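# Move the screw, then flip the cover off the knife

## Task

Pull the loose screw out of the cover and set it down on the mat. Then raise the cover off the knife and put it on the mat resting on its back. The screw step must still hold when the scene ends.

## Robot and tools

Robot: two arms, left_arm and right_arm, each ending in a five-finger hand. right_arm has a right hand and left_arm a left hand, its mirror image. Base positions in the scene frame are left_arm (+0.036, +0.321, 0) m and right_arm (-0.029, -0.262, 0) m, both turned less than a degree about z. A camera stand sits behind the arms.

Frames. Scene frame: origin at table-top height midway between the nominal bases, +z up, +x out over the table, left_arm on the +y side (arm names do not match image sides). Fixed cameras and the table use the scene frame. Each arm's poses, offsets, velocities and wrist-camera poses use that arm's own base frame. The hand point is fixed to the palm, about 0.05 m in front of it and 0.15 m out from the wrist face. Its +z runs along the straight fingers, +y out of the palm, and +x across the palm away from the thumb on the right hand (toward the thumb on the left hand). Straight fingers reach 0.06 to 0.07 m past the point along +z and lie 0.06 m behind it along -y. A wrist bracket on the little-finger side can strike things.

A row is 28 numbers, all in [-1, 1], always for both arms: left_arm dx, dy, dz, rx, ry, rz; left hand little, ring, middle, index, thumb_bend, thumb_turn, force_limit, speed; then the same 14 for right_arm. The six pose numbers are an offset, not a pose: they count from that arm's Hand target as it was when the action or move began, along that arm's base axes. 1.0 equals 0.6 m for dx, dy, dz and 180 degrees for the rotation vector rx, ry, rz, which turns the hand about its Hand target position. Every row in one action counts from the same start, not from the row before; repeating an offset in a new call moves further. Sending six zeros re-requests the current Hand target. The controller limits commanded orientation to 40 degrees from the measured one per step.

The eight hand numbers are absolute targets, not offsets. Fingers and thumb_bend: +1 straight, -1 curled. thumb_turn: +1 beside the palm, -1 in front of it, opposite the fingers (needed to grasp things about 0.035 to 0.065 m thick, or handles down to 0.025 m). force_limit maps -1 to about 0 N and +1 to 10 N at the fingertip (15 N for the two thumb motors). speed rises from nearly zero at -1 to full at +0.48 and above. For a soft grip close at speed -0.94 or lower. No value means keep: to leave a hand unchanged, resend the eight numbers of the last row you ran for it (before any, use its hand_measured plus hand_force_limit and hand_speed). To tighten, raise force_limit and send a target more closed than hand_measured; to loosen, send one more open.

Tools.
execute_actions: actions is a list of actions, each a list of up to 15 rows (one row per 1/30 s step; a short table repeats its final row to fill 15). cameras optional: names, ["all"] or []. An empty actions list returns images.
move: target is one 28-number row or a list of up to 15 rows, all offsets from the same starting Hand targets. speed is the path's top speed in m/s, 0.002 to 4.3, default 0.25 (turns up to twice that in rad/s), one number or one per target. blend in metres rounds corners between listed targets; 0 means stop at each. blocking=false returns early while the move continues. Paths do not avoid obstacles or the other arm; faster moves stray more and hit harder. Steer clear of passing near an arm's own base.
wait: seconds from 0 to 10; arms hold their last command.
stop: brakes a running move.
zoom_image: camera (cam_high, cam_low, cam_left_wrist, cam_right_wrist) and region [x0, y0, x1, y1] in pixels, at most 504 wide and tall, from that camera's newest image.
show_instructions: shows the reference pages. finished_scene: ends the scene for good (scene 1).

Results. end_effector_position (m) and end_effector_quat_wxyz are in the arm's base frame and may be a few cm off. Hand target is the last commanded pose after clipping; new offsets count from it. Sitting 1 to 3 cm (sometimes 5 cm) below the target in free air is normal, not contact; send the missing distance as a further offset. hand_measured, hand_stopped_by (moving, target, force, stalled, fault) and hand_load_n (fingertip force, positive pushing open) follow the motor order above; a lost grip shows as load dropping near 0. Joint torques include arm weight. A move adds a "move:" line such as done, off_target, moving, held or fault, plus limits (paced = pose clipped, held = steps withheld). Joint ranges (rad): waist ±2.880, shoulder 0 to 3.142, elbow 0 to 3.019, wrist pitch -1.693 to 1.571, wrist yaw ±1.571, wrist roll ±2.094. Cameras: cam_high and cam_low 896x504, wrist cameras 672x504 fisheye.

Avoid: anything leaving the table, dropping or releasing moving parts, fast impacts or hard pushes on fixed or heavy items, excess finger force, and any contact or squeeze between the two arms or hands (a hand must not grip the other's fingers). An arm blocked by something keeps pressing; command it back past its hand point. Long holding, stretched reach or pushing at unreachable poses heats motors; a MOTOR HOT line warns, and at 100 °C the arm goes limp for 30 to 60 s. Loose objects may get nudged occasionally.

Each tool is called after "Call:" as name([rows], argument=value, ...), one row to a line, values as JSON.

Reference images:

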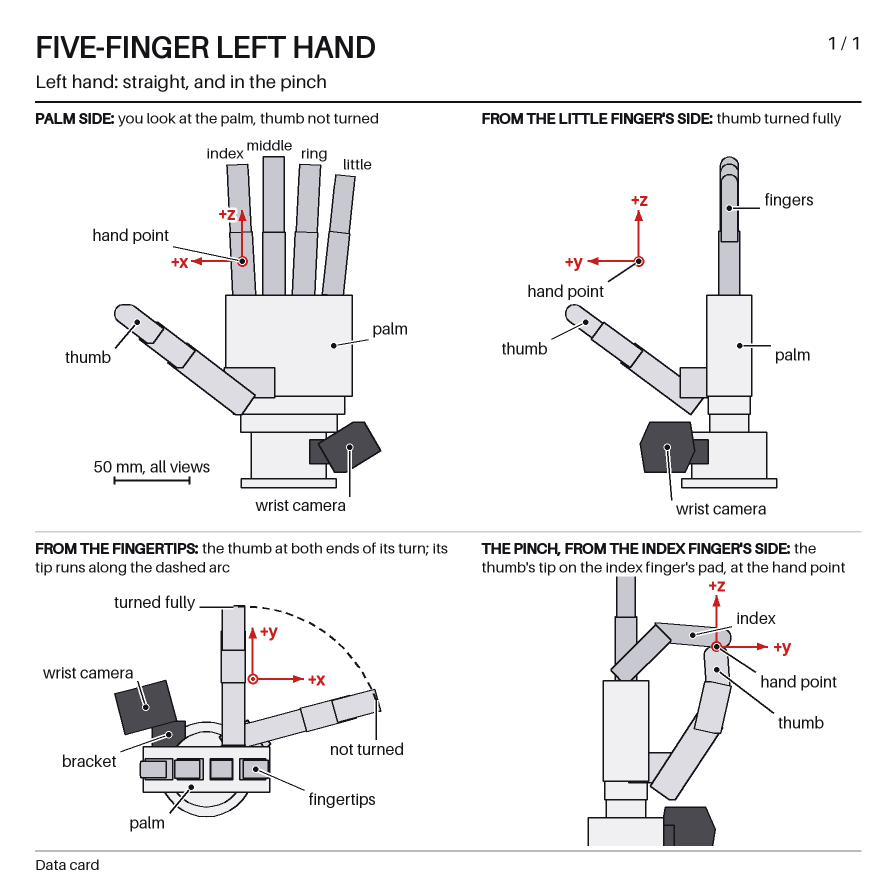

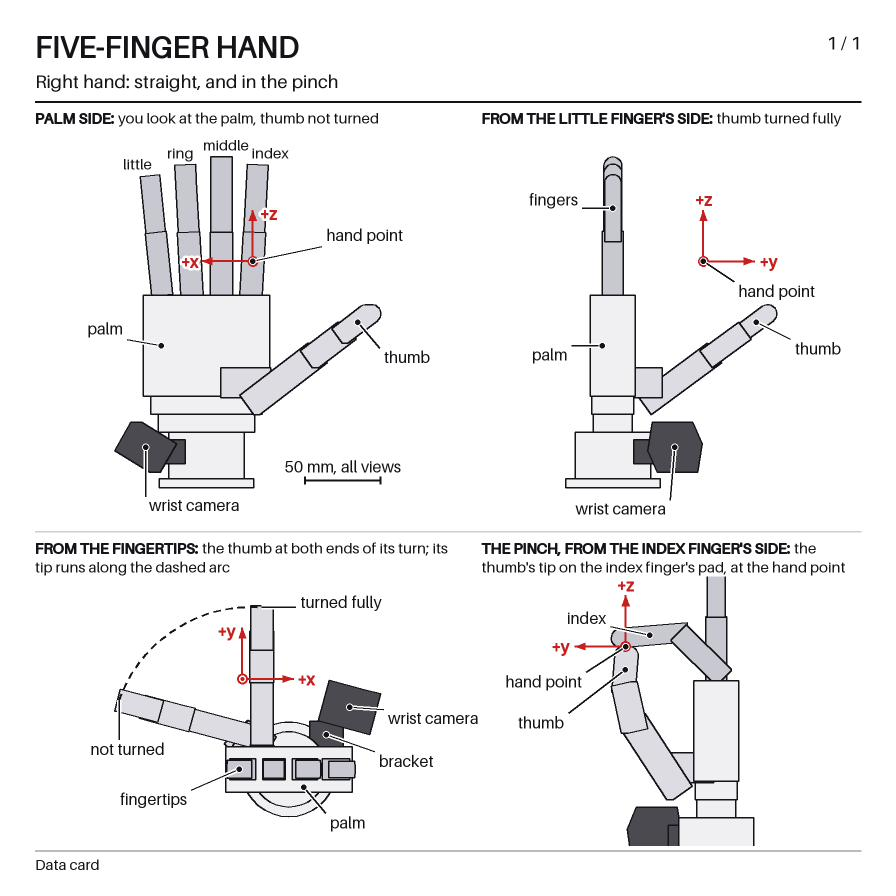

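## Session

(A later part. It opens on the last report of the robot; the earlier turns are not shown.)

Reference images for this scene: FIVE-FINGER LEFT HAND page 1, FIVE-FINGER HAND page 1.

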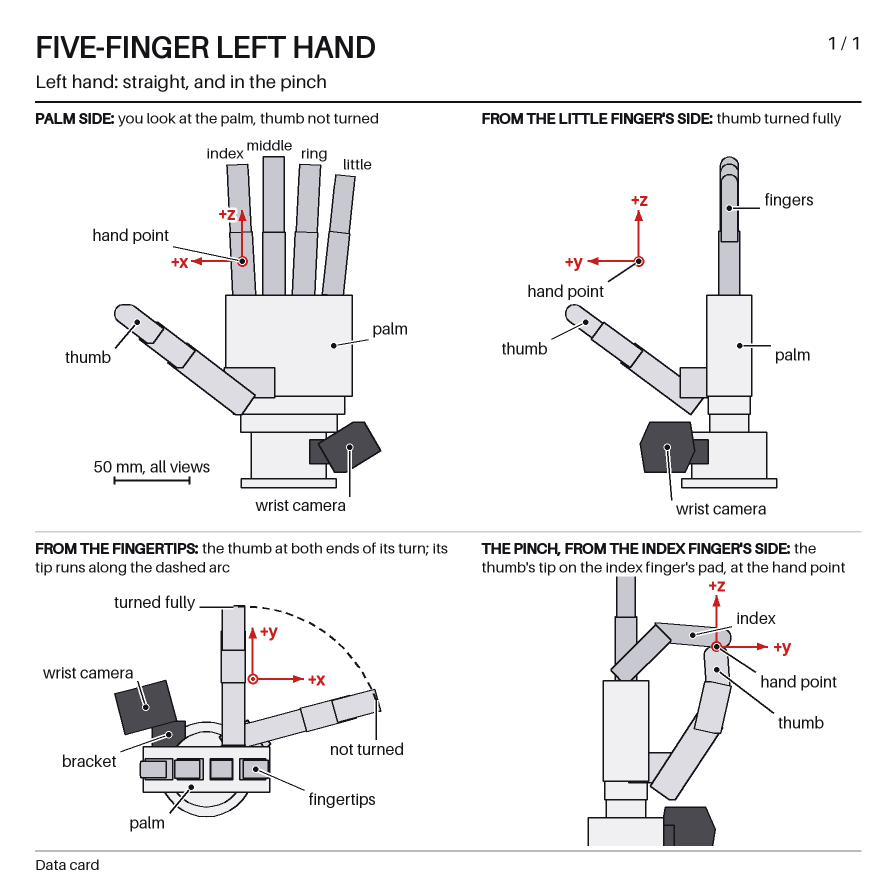

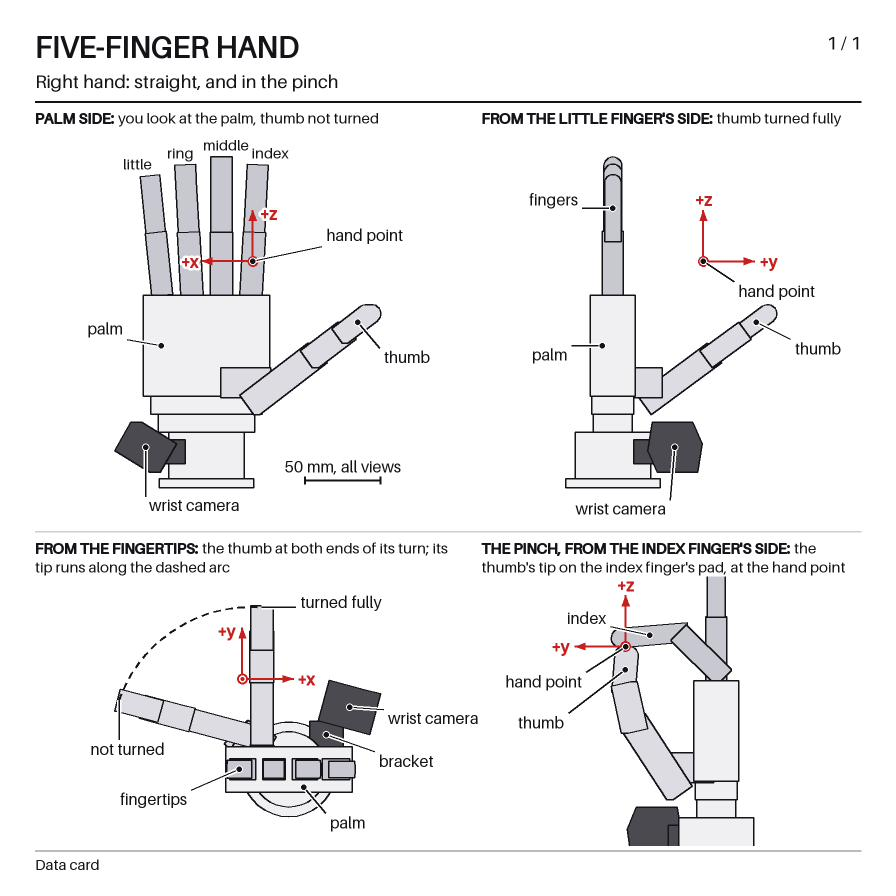

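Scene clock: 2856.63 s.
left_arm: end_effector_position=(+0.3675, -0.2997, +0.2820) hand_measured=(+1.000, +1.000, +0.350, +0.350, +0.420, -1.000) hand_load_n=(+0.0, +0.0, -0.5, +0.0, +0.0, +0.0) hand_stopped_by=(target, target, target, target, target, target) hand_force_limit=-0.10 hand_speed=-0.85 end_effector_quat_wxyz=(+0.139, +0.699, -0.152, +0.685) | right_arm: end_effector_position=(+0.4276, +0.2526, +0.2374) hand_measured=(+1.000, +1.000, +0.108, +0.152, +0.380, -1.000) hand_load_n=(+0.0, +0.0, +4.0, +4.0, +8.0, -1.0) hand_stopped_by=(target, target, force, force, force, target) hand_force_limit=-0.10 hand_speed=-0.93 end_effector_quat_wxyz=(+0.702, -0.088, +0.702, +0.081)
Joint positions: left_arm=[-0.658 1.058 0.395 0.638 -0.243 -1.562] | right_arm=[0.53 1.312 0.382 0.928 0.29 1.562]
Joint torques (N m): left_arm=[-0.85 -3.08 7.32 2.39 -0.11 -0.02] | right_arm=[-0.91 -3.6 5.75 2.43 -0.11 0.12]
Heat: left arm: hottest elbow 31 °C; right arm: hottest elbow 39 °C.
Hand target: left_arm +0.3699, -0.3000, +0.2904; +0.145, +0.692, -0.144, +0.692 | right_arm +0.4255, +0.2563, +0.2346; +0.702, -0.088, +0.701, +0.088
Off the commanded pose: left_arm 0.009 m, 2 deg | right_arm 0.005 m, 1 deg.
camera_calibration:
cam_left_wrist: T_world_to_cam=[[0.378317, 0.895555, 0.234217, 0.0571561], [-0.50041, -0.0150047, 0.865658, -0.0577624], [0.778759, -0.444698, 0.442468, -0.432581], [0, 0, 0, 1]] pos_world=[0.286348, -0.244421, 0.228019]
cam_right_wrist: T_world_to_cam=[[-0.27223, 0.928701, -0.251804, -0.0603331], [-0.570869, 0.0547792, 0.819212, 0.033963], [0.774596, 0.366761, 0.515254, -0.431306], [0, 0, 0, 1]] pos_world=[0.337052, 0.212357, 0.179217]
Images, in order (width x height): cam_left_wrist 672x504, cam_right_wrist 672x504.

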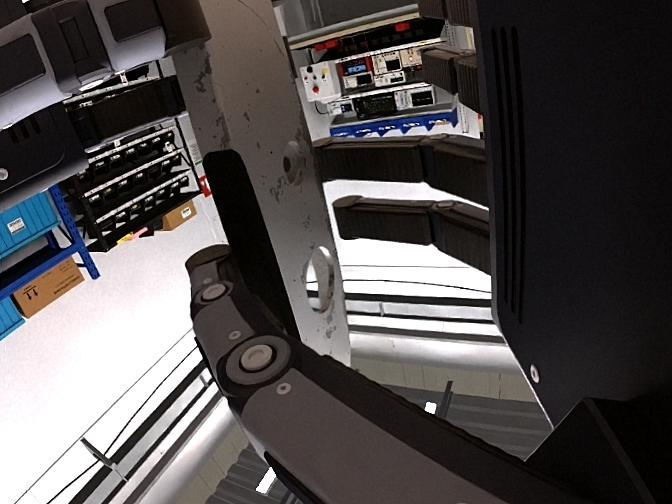

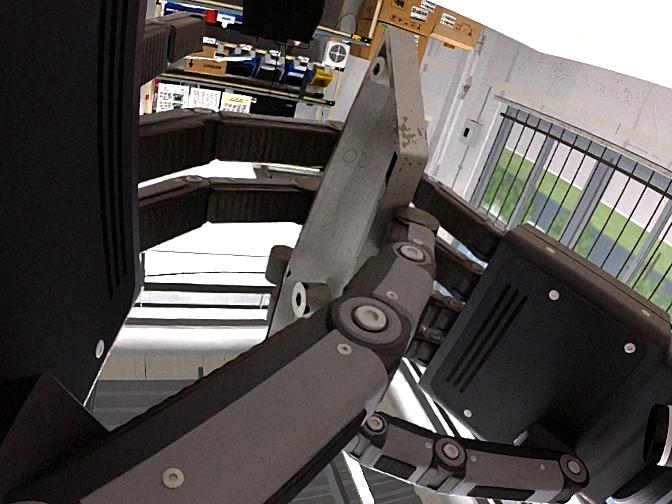

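Call:
move([
  [0,0,0.0,0,0,0,1,1,0.6,0.6,0.52,-1,-0.1,-0.6,0,0,0,0,0,0,1,1,-0.15,-0.1,0.05,-1,-0.1,-0.93],
  [-0.003,0.05,0.0,0,0,0,1,1,0.6,0.6,0.52,-1,-0.1,-0.6,0,0,0,0,0,0,1,1,-0.15,-0.1,0.05,-1,-0.1,-0.93],
], speed=0.04, cameras=["cam_high", "cam_right_wrist", "cam_left_wrist"])

Scene clock: 2866.40 s.
left_arm: end_effector_position=(+0.3659, -0.2750, +0.2852) hand_measured=(+1.000, +1.000, +0.600, +0.600, +0.520, -1.000) hand_load_n=(+0.0, +0.0, +0.0, +0.0, -0.5, +0.0) hand_stopped_by=(target, target, target, target, target, target) hand_force_limit=-0.10 hand_speed=-0.60 end_effector_quat_wxyz=(+0.144, +0.693, -0.152, +0.690) | right_arm: end_effector_position=(+0.4276, +0.2526, +0.2374) hand_measured=(+1.000, +1.000, +0.108, +0.152, +0.380, -1.000) hand_load_n=(+0.0, +0.0, +4.5, +4.0, +8.0, -1.0) hand_stopped_by=(target, target, force, force, force, target) hand_force_limit=-0.10 hand_speed=-0.93 end_effector_quat_wxyz=(+0.702, -0.088, +0.702, +0.081)
Joint positions: left_arm=[-0.58 1.004 0.359 0.638 -0.159 -1.562] | right_arm=[0.53 1.312 0.382 0.928 0.29 1.562]
Joint torques (N m): left_arm=[0.03 -4.01 7.06 1.21 0.02 -0.02] | right_arm=[-1.08 -3.6 5.74 2.43 -0.11 0.11]
Heat: left arm: hottest elbow 31 °C; right arm: hottest elbow 39 °C.
Hand target: left_arm +0.3681, -0.2700, +0.2903; +0.145, +0.692, -0.144, +0.692 | right_arm +0.4255, +0.2563, +0.2346; +0.702, -0.088, +0.701, +0.088
Off the commanded pose: left_arm 0.008 m, 1 deg | right_arm 0.005 m, 1 deg.
move: done
camera_calibration:
cam_left_wrist: T_world_to_cam=[[0.380954, 0.895848, 0.22876, 0.035594], [-0.512175, -0.00152152, 0.85888, -0.0509638], [0.769774, -0.444359, 0.458251, -0.422954], [0, 0, 0, 1]] pos_world=[0.285917, -0.219908, 0.229448]
cam_right_wrist: T_world_to_cam=[[-0.27223, 0.928701, -0.251804, -0.0603331], [-0.570869, 0.0547792, 0.819212, 0.033963], [0.774596, 0.366761, 0.515254, -0.431306], [0, 0, 0, 1]] pos_world=[0.337052, 0.212357, 0.179217]
Images, in order (width x height): cam_high 896x504, cam_left_wrist 672x504, cam_right_wrist 672x504.

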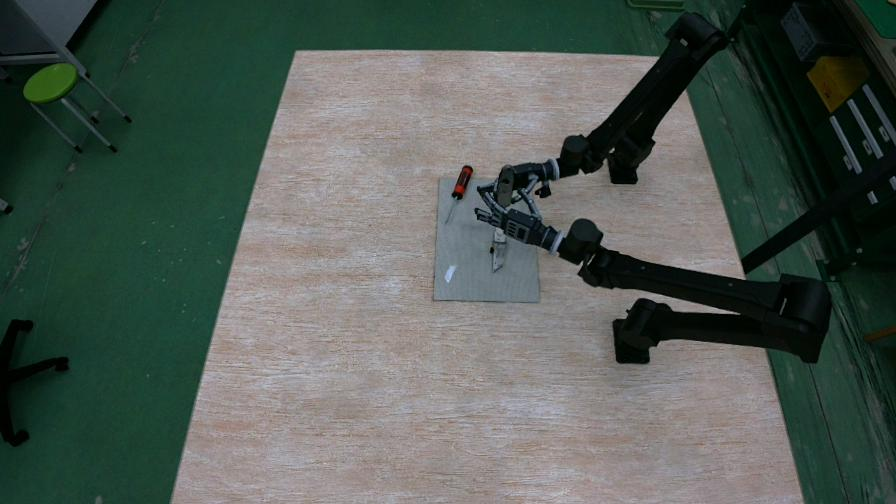

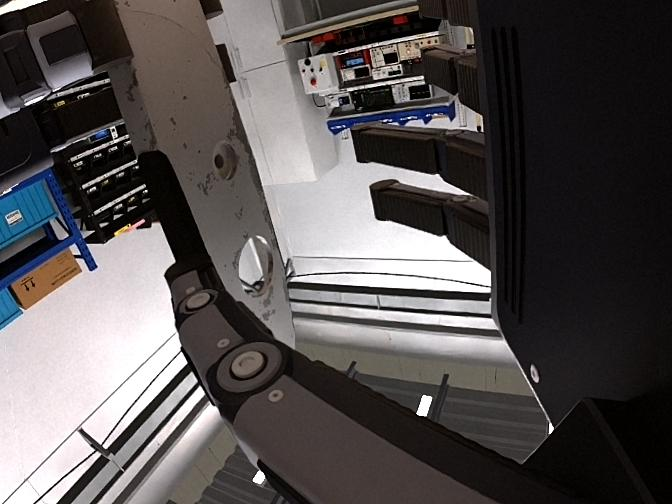

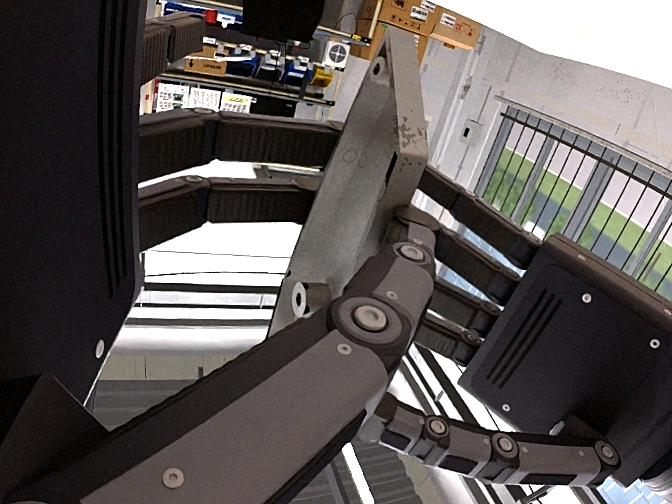

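Call:
move([
  [-0.005,0.10,0.0,0,0,0,1,1,0.6,0.6,0.52,-1,-0.1,-0.6,0,0,0,0,0,0,1,1,-0.15,-0.1,0.05,-1,-0.1,-0.93],
  [-0.01,0.3,0.08,0,0,0,1,1,0.6,0.6,0.52,-1,-0.1,-0.6,0,0,0,0,0,0,1,1,-0.15,-0.1,0.05,-1,-0.1,-0.93],
], speed=[0.06,0.12], blend=0.02, cameras=["cam_high", "cam_right_wrist", "cam_left_wrist", "cam_low"])

Scene clock: 2872.17 s.
left_arm: end_effector_position=(+0.3552, -0.0952, +0.3081) hand_measured=(+1.000, +1.000, +0.600, +0.600, +0.520, -1.000) hand_load_n=(+0.0, +0.0, +0.0, +0.0, +0.0, -0.5) hand_stopped_by=(target, target, target, target, target, target) hand_force_limit=-0.10 hand_speed=-0.60 end_effector_quat_wxyz=(+0.152, +0.707, -0.143, +0.676) | right_arm: end_effector_position=(+0.4276, +0.2526, +0.2374) hand_measured=(+1.000, +1.000, +0.108, +0.152, +0.380, -1.000) hand_load_n=(+0.0, +0.0, +4.5, +3.5, +8.0, -1.0) hand_stopped_by=(target, target, force, force, force, target) hand_force_limit=-0.10 hand_speed=-0.93 end_effector_quat_wxyz=(+0.702, -0.088, +0.702, +0.081)
Joint positions: left_arm=[0.194 0.696 0.327 0.32 0.615 -1.564] | right_arm=[0.53 1.312 0.382 0.928 0.29 1.562]
Joint torques (N m): left_arm=[0.03 -0.56 11.48 1.07 0.11 0] | right_arm=[-0.79 -3.49 5.74 2.41 -0.11 0.1]
Heat: left arm: hottest elbow 31 °C; right arm: hottest elbow 39 °C.
Hand target: left_arm +0.3621, -0.0900, +0.3383; +0.145, +0.692, -0.144, +0.692 | right_arm +0.4255, +0.2563, +0.2346; +0.702, -0.088, +0.701, +0.088
Off the commanded pose: left_arm 0.031 m, 3 deg | right_arm 0.005 m, 1 deg.
move: off_target (left_arm)
camera_calibration:
cam_left_wrist: T_world_to_cam=[[0.39009, 0.89893, 0.199387, -0.120548], [-0.474816, 0.0108537, 0.880018, -0.0944139], [0.788911, -0.437958, 0.43106, -0.343121], [0, 0, 0, 1]] pos_world=[0.272887, -0.0408841, 0.255027]
cam_right_wrist: T_world_to_cam=[[-0.27223, 0.928701, -0.251804, -0.0603331], [-0.570869, 0.0547792, 0.819212, 0.033963], [0.774596, 0.366761, 0.515254, -0.431306], [0, 0, 0, 1]] pos_world=[0.337052, 0.212357, 0.179217]

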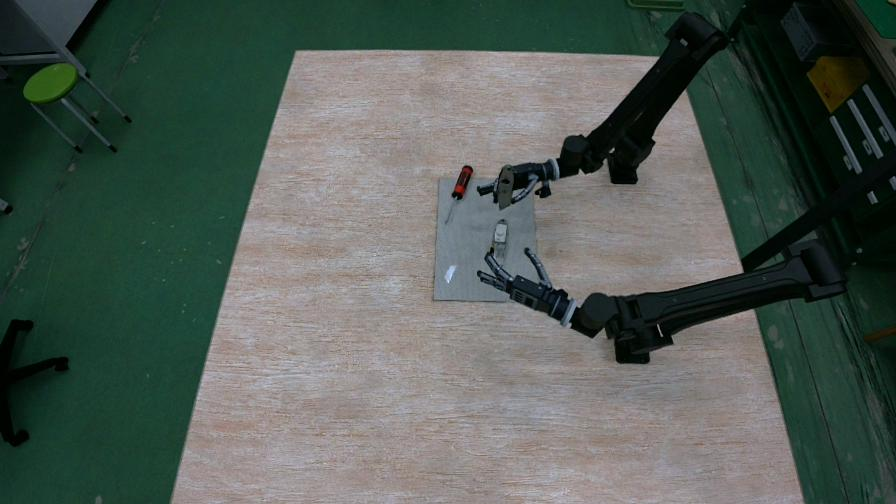

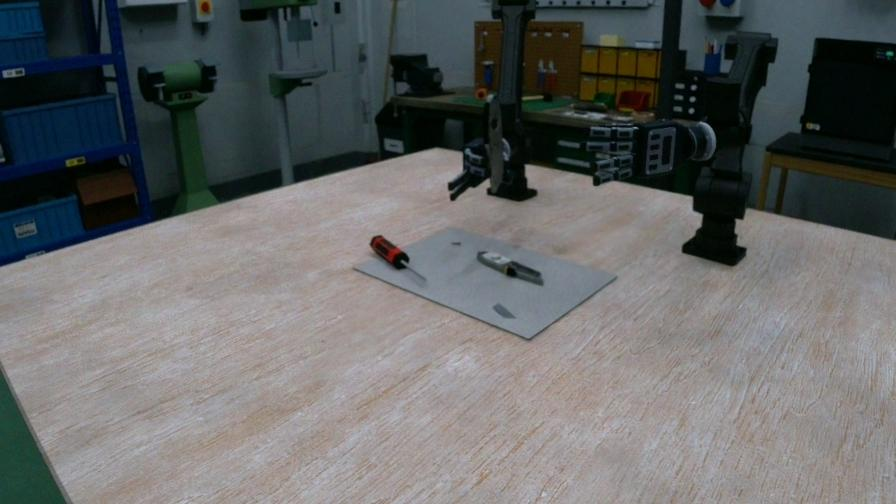

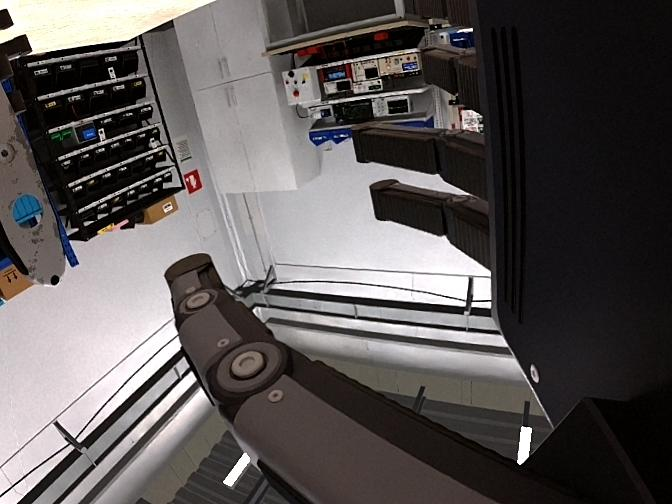

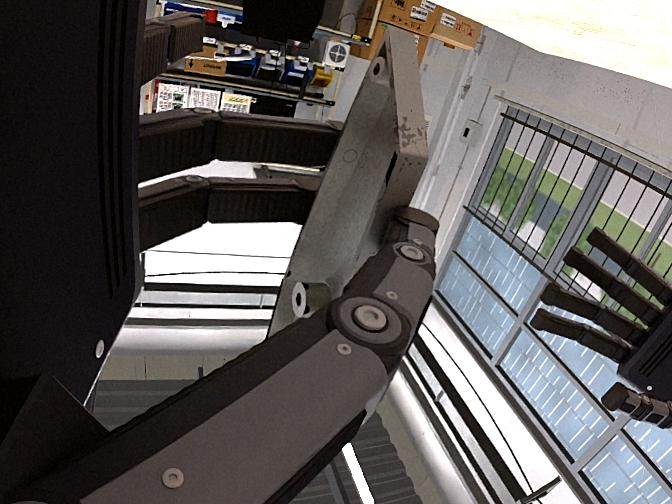

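Call:
zoom_image(camera="cam_right_wrist", region=[330, 10, 480, 160])

Call:
zoom_image(camera="cam_right_wrist", region=[250, 150, 430, 330])

Call:
zoom_image(camera="cam_high", region=[460, 140, 580, 240])

Call:
zoom_image(camera="cam_low", region=[430, 80, 560, 210])

Scaled by 3.360 from the camera's 672x504 image, which has a finer 960x720 frame.

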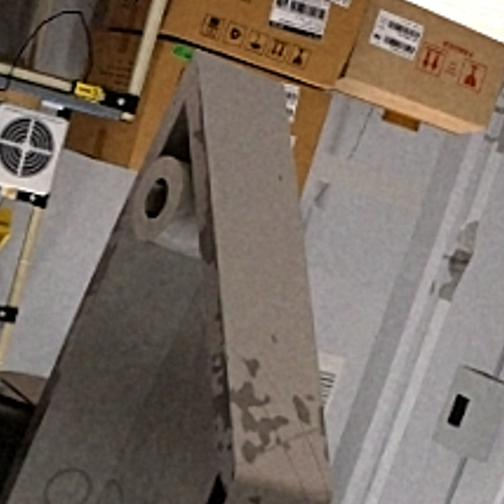

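Scaled by 2.800 from the camera's 672x504 image, which has a finer 960x720 frame.

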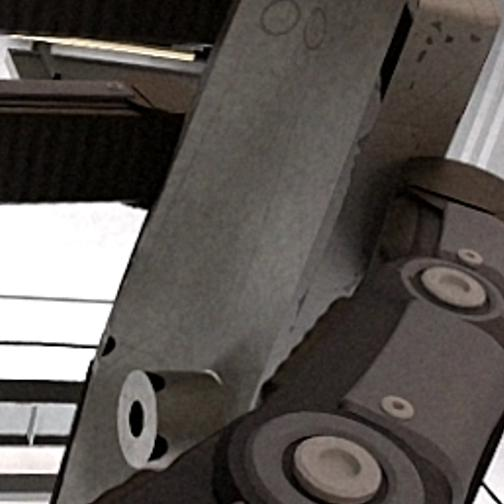

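Scaled by 4.200 from the camera's 896x504 image, which has a finer 1280x720 frame.

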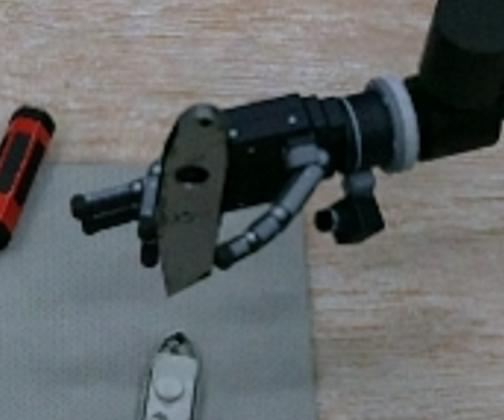

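Scaled by 3.877 from the camera's 896x504 image, which has a finer 1280x720 frame.

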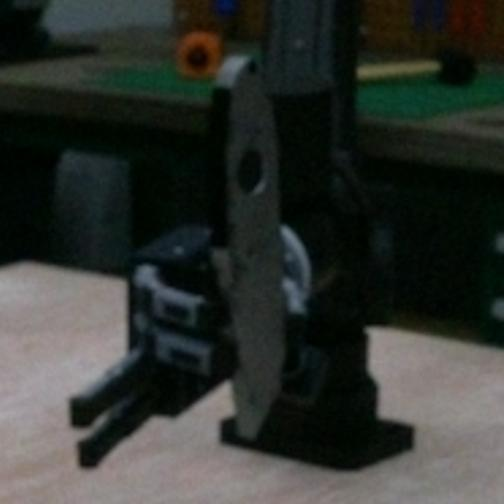

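Call:
move([
  [-0.1,0.15,0.0,0,0,0,1,1,0.6,0.6,0.6,-1,-0.1,-0.6,0,0,0.083,0,0,0,1,1,-0.15,-0.1,0.05,-1,-0.1,-0.93],
  [-0.2,0.3,0.03,0,0,0,1,1,0.6,0.6,0.6,-1,-0.1,-0.6,-0.07,0,0.1,-0.2537,0.0107,0.0554,1,1,-0.15,-0.1,0.05,-1,-0.1,-0.93],
], speed=[0.08,0.18], blend=0.02, cameras=["all"])

Scene clock: 2995.77 s.
left_arm: end_effector_position=(+0.2438, +0.0827, +0.3362) hand_measured=(+1.000, +1.000, +0.600, +0.600, +0.600, -1.000) hand_load_n=(+0.0, +0.0, +0.0, +0.0, +0.0, -0.5) hand_stopped_by=(target, target, target, target, target, target) hand_force_limit=-0.10 hand_speed=-0.60 end_effector_quat_wxyz=(+0.154, +0.699, -0.107, +0.690) | right_arm: end_effector_position=(+0.3779, +0.2495, +0.2562) hand_measured=(+1.000, +1.000, +0.108, +0.152, +0.380, -1.000) hand_load_n=(+0.0, +0.0, +4.0, +4.0, +8.0, -1.0) hand_stopped_by=(target, target, force, force, force, target) hand_force_limit=-0.10 hand_speed=-0.93 end_effector_quat_wxyz=(+0.567, -0.418, +0.698, -0.129)
Joint positions: left_arm=[1.188 0.75 0.4 0.272 1.561 -1.56] | right_arm=[0.526 0.861 0.595 -0.07 0.199 0.876]
Joint torques (N m): left_arm=[0.09 -0.32 10.77 1.25 0.14 0.09] | right_arm=[-0.91 -3.14 13.24 1.35 0.14 -0.06]
Heat: left arm: hottest elbow 37 °C; right arm: hottest elbow 38 °C.
Hand target: left_arm +0.2422, +0.0900, +0.3563; +0.145, +0.692, -0.144, +0.692 | right_arm +0.3835, +0.2563, +0.2947; +0.591, -0.411, +0.682, -0.130
Off the commanded pose: left_arm 0.022 m, 4 deg | right_arm 0.039 m, 3 deg.
joint sent to its limit (left arm) — joint 5 (wrist yaw), upper limit. The joint targets are off in orientation, not in position.
move: off_target (left_arm, right_arm)
camera_calibration:
cam_left_wrist: T_world_to_cam=[[0.340831, 0.927548, 0.153261, -0.217385], [-0.492072, 0.0371006, 0.869764, -0.168448], [0.801061, -0.371858, 0.469065, -0.21062], [0, 0, 0, 1]] pos_world=[0.159922, 0.129563, 0.278622]
cam_right_wrist: T_world_to_cam=[[-0.464111, 0.407854, -0.786293, 0.273253], [-0.56241, 0.550112, 0.61731, -0.084651], [0.684321, 0.72872, -0.0259319, -0.318937], [0, 0, 0, 1]] pos_world=[0.297467, 0.167536, 0.258842]

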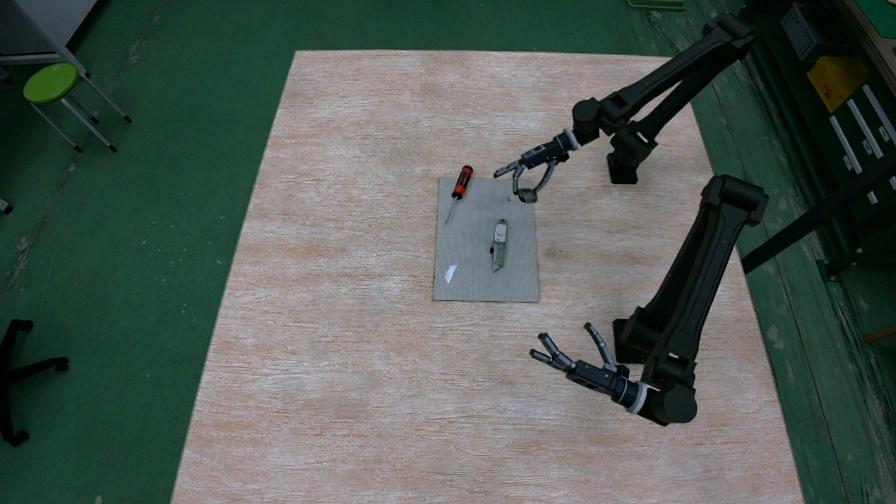

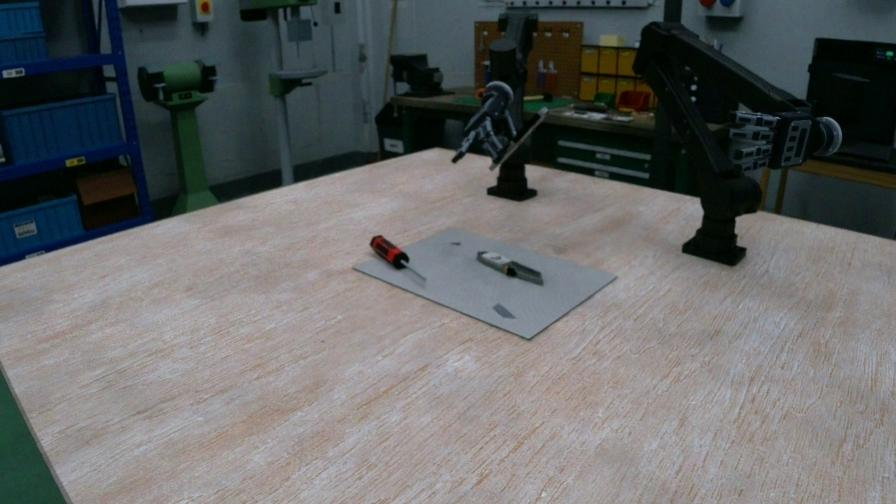

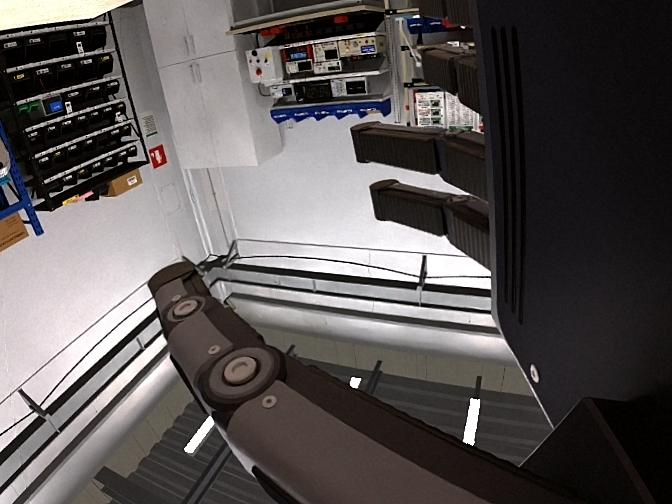

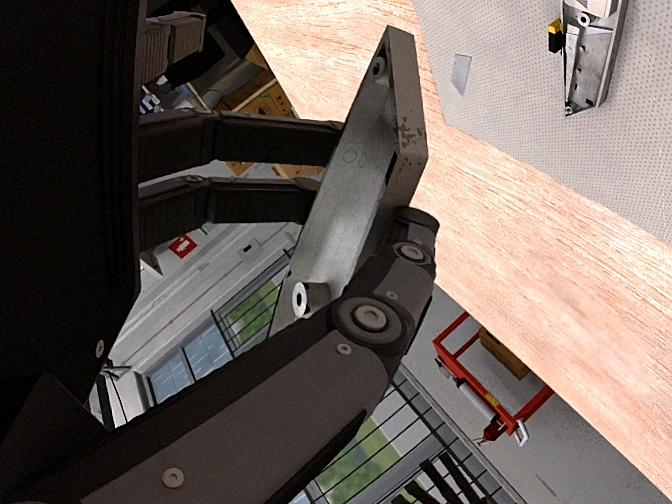

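Call:
move(target=[0,0,0,0,0,0,1,1,0.6,0.6,0.6,-1,-0.1,-0.6,-0.05,0,0.03,-0.2537,0.0107,0.0554,1,1,-0.15,-0.1,0.05,-1,-0.1,-0.93], speed=0.18, cameras=["all"])

Scene clock: 3002.83 s.
left_arm: end_effector_position=(+0.2438, +0.0827, +0.3362) hand_measured=(+1.000, +1.000, +0.600, +0.600, +0.600, -1.000) hand_load_n=(+0.0, +0.0, +0.0, +0.0, +0.0, +0.0) hand_stopped_by=(target, target, target, target, target, target) hand_force_limit=-0.10 hand_speed=-0.60 end_effector_quat_wxyz=(+0.154, +0.699, -0.107, +0.690) | right_arm: end_effector_position=(+0.3469, +0.2475, +0.2887) hand_measured=(+1.000, +1.000, +0.108, +0.152, +0.380, -1.000) hand_load_n=(+0.0, +0.0, +4.0, +4.0, +8.0, -0.5) hand_stopped_by=(target, target, force, force, force, target) hand_force_limit=-0.10 hand_speed=-0.93 end_effector_quat_wxyz=(-0.372, +0.669, -0.556, +0.324)
Joint positions: left_arm=[1.188 0.75 0.4 0.272 1.561 -1.56] | right_arm=[0.735 0.935 0.957 -0.642 0.484 0.298]
Joint torques (N m): left_arm=[0.09 -0.32 10.77 1.25 0.14 0.08] | right_arm=[-0.97 -1.9 13.42 0.99 0.42 -0.07]
Heat: left arm: hottest elbow 37 °C; right arm: hottest elbow 39 °C.
Hand target: left_arm +0.2422, +0.0900, +0.3563; +0.145, +0.692, -0.144, +0.692 | right_arm +0.3534, +0.2563, +0.3125; -0.383, +0.666, -0.550, +0.327
Off the commanded pose: left_arm 0.022 m, 4 deg | right_arm 0.026 m, 2 deg.
joint sent to its limit (left arm) — joint 5 (wrist yaw), upper limit. The joint targets are off in orientation, not in position.
move: off_target (left_arm, right_arm)
camera_calibration:
cam_left_wrist: T_world_to_cam=[[0.340831, 0.927548, 0.153261, -0.217385], [-0.492072, 0.0371006, 0.869764, -0.168448], [0.801061, -0.371858, 0.469065, -0.21062], [0, 0, 0, 1]] pos_world=[0.159922, 0.129563, 0.278622]
cam_right_wrist: T_world_to_cam=[[-0.483218, -0.34736, -0.803643, 0.483694], [-0.692391, 0.713399, 0.10797, 0.0306402], [0.535813, 0.608608, -0.585236, -0.0527022], [0, 0, 0, 1]] pos_world=[0.283183, 0.178232, 0.354566]

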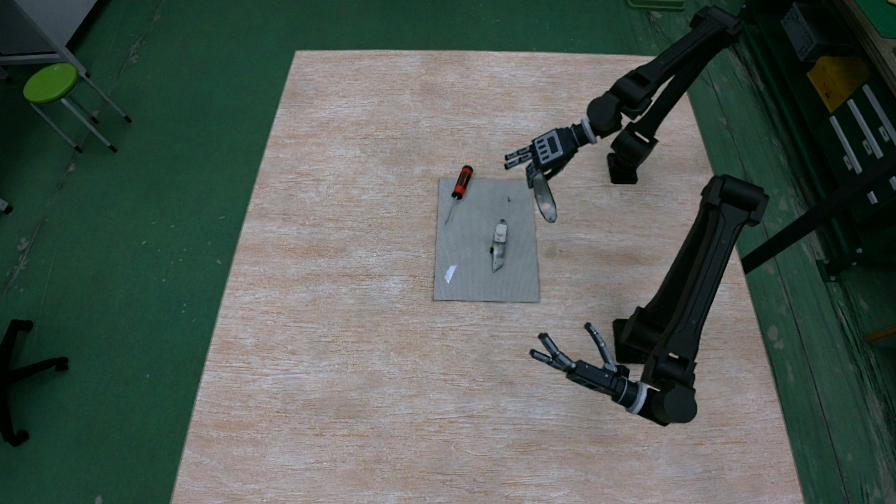

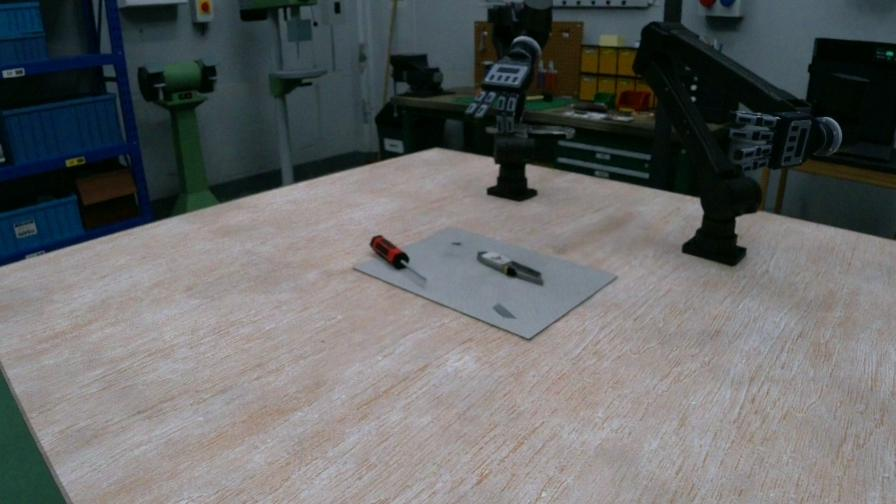

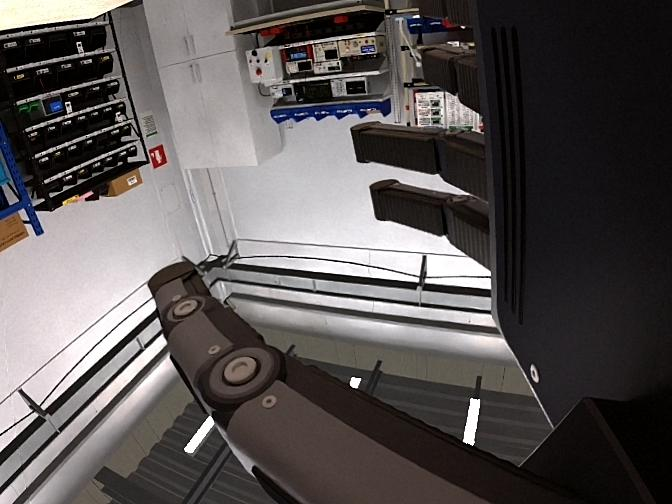

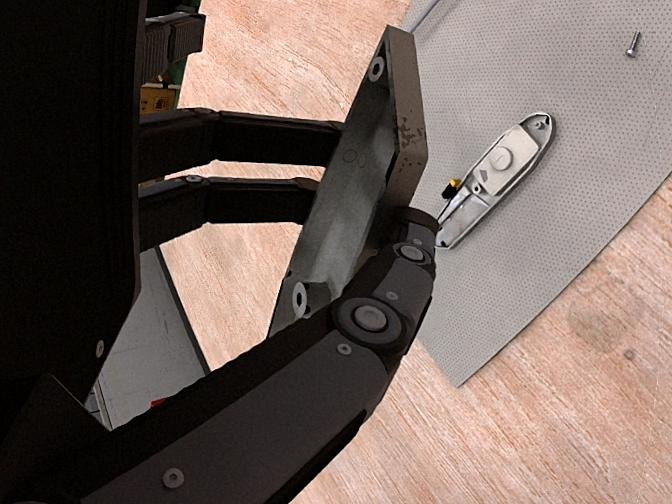

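Call:
zoom_image(camera="cam_high", region=[490, 140, 590, 230])

Call:
zoom_image(camera="cam_low", region=[450, 60, 600, 170])

Scaled by 5.040 from the camera's 896x504 image, which has a finer 1280x720 frame.

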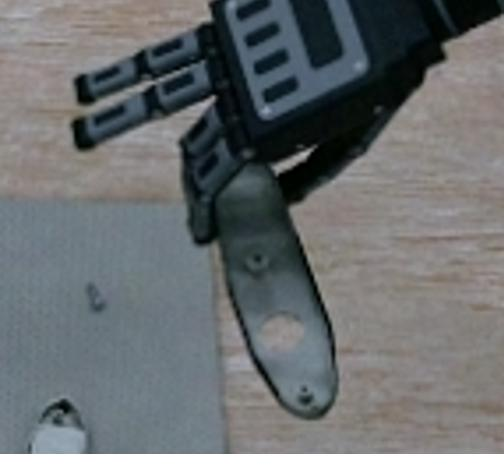

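Scaled by 3.360 from the camera's 896x504 image, which has a finer 1280x720 frame.

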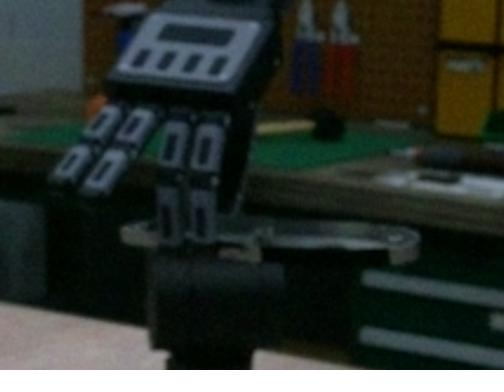

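Call:
move(target=[0,0,0,0,0,0,1,1,0.6,0.6,0.6,-1,-0.1,-0.6,0.013,0,-0.31,-0.019,0,0,1,1,-0.15,-0.1,0.05,-1,-0.1,-0.93], speed=0.12, cameras=["all"])

Scene clock: 3051.73 s.
left_arm: end_effector_position=(+0.2438, +0.0827, +0.3362) hand_measured=(+1.000, +1.000, +0.600, +0.600, +0.600, -1.000) hand_load_n=(+0.5, +0.0, -0.5, +0.0, +0.0, -0.5) hand_stopped_by=(target, target, target, target, target, target) hand_force_limit=-0.10 hand_speed=-0.60 end_effector_quat_wxyz=(+0.154, +0.699, -0.107, +0.690) | right_arm: end_effector_position=(+0.3592, +0.2511, +0.1266) hand_measured=(+1.000, +1.000, +0.108, +0.152, +0.380, -1.000) hand_load_n=(+0.0, +0.0, +4.0, +3.5, +8.0, -0.5) hand_stopped_by=(target, target, force, force, force, target) hand_force_limit=-0.10 hand_speed=-0.93 end_effector_quat_wxyz=(-0.359, +0.676, -0.546, +0.341)
Joint positions: left_arm=[1.188 0.75 0.4 0.272 1.561 -1.56] | right_arm=[0.739 1.097 0.619 -0.147 0.513 0.26]
Joint torques (N m): left_arm=[0.03 -0.26 10.76 1.25 0.14 0.09] | right_arm=[-1.08 -3.02 8.24 2.1 0.45 -0.11]
Heat: left arm: hottest elbow 36 °C; right arm: hottest elbow 41 °C.
Hand target: left_arm +0.2422, +0.0900, +0.3563; +0.145, +0.692, -0.144, +0.692 | right_arm +0.3612, +0.2563, +0.1264; -0.363, +0.677, -0.540, +0.343
Off the commanded pose: left_arm 0.021 m, 4 deg | right_arm 0.006 m, 1 deg.
joint sent to its limit (left arm) — joint 5 (wrist yaw), upper limit. The joint targets are off in orientation, not in position.
move: off_target (left_arm)
camera_calibration:
cam_left_wrist: T_world_to_cam=[[0.340831, 0.927548, 0.153261, -0.217385], [-0.492072, 0.0371006, 0.869764, -0.168448], [0.801061, -0.371858, 0.469065, -0.21062], [0, 0, 0, 1]] pos_world=[0.159922, 0.129563, 0.278622]
cam_right_wrist: T_world_to_cam=[[-0.473389, -0.386039, -0.791756, 0.365199], [-0.693647, 0.71738, 0.0649544, 0.059056], [0.542915, 0.579948, -0.607374, -0.148884], [0, 0, 0, 1]] pos_world=[0.294676, 0.18496, 0.194884]

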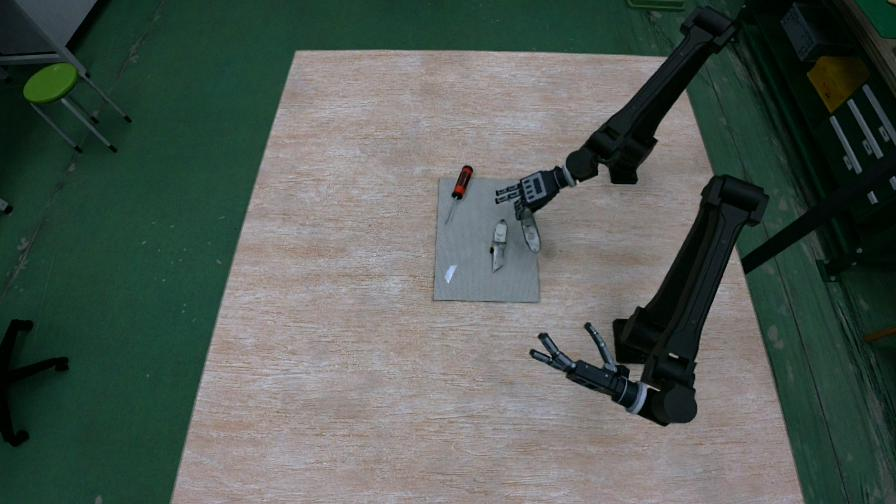

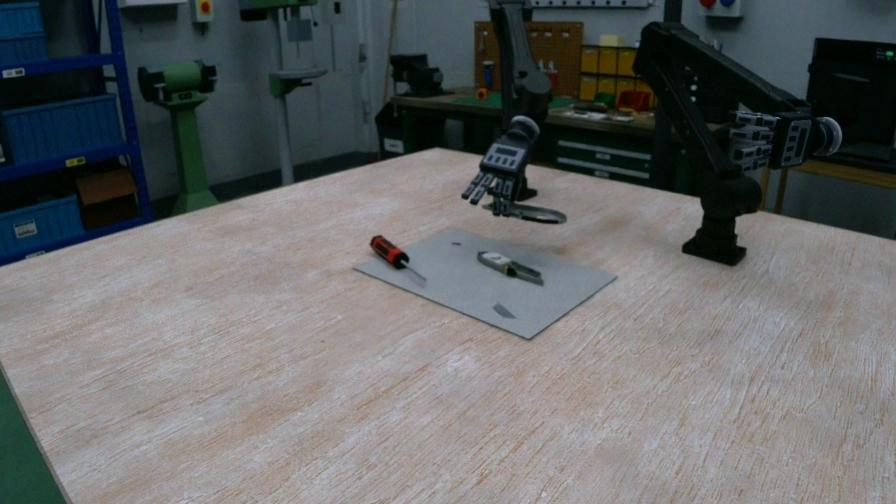

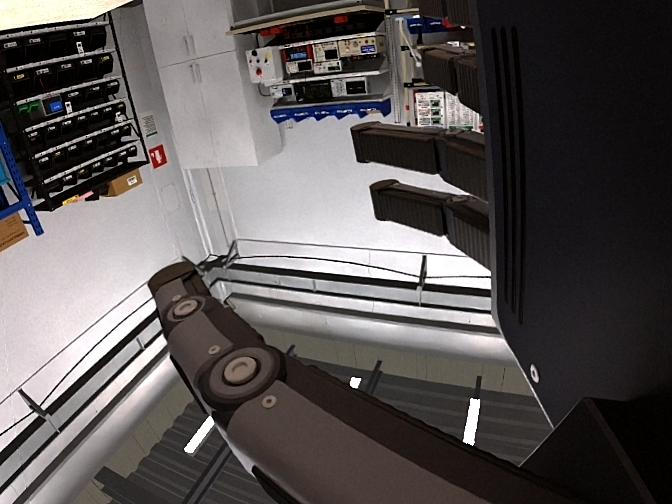

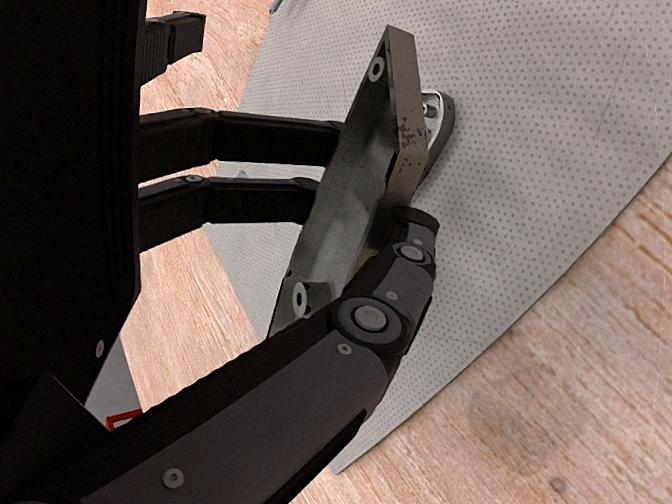

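Call:
zoom_image(camera="cam_high", region=[470, 160, 570, 260])

Call:
zoom_image(camera="cam_low", region=[450, 150, 600, 260])

Scaled by 5.040 from the camera's 896x504 image, which has a finer 1280x720 frame.

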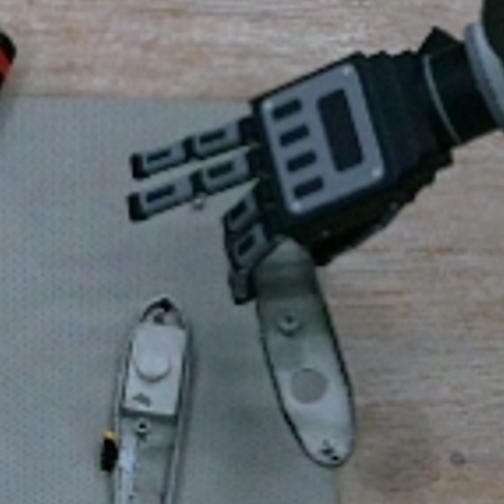

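Scaled by 3.360 from the camera's 896x504 image, which has a finer 1280x720 frame.

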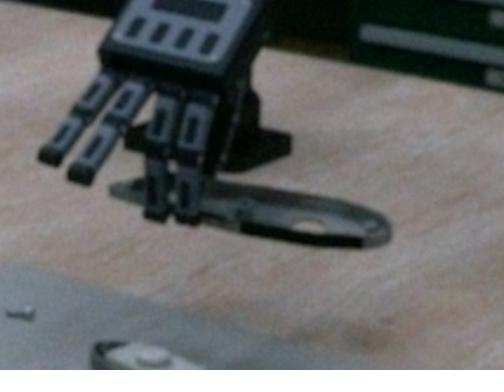

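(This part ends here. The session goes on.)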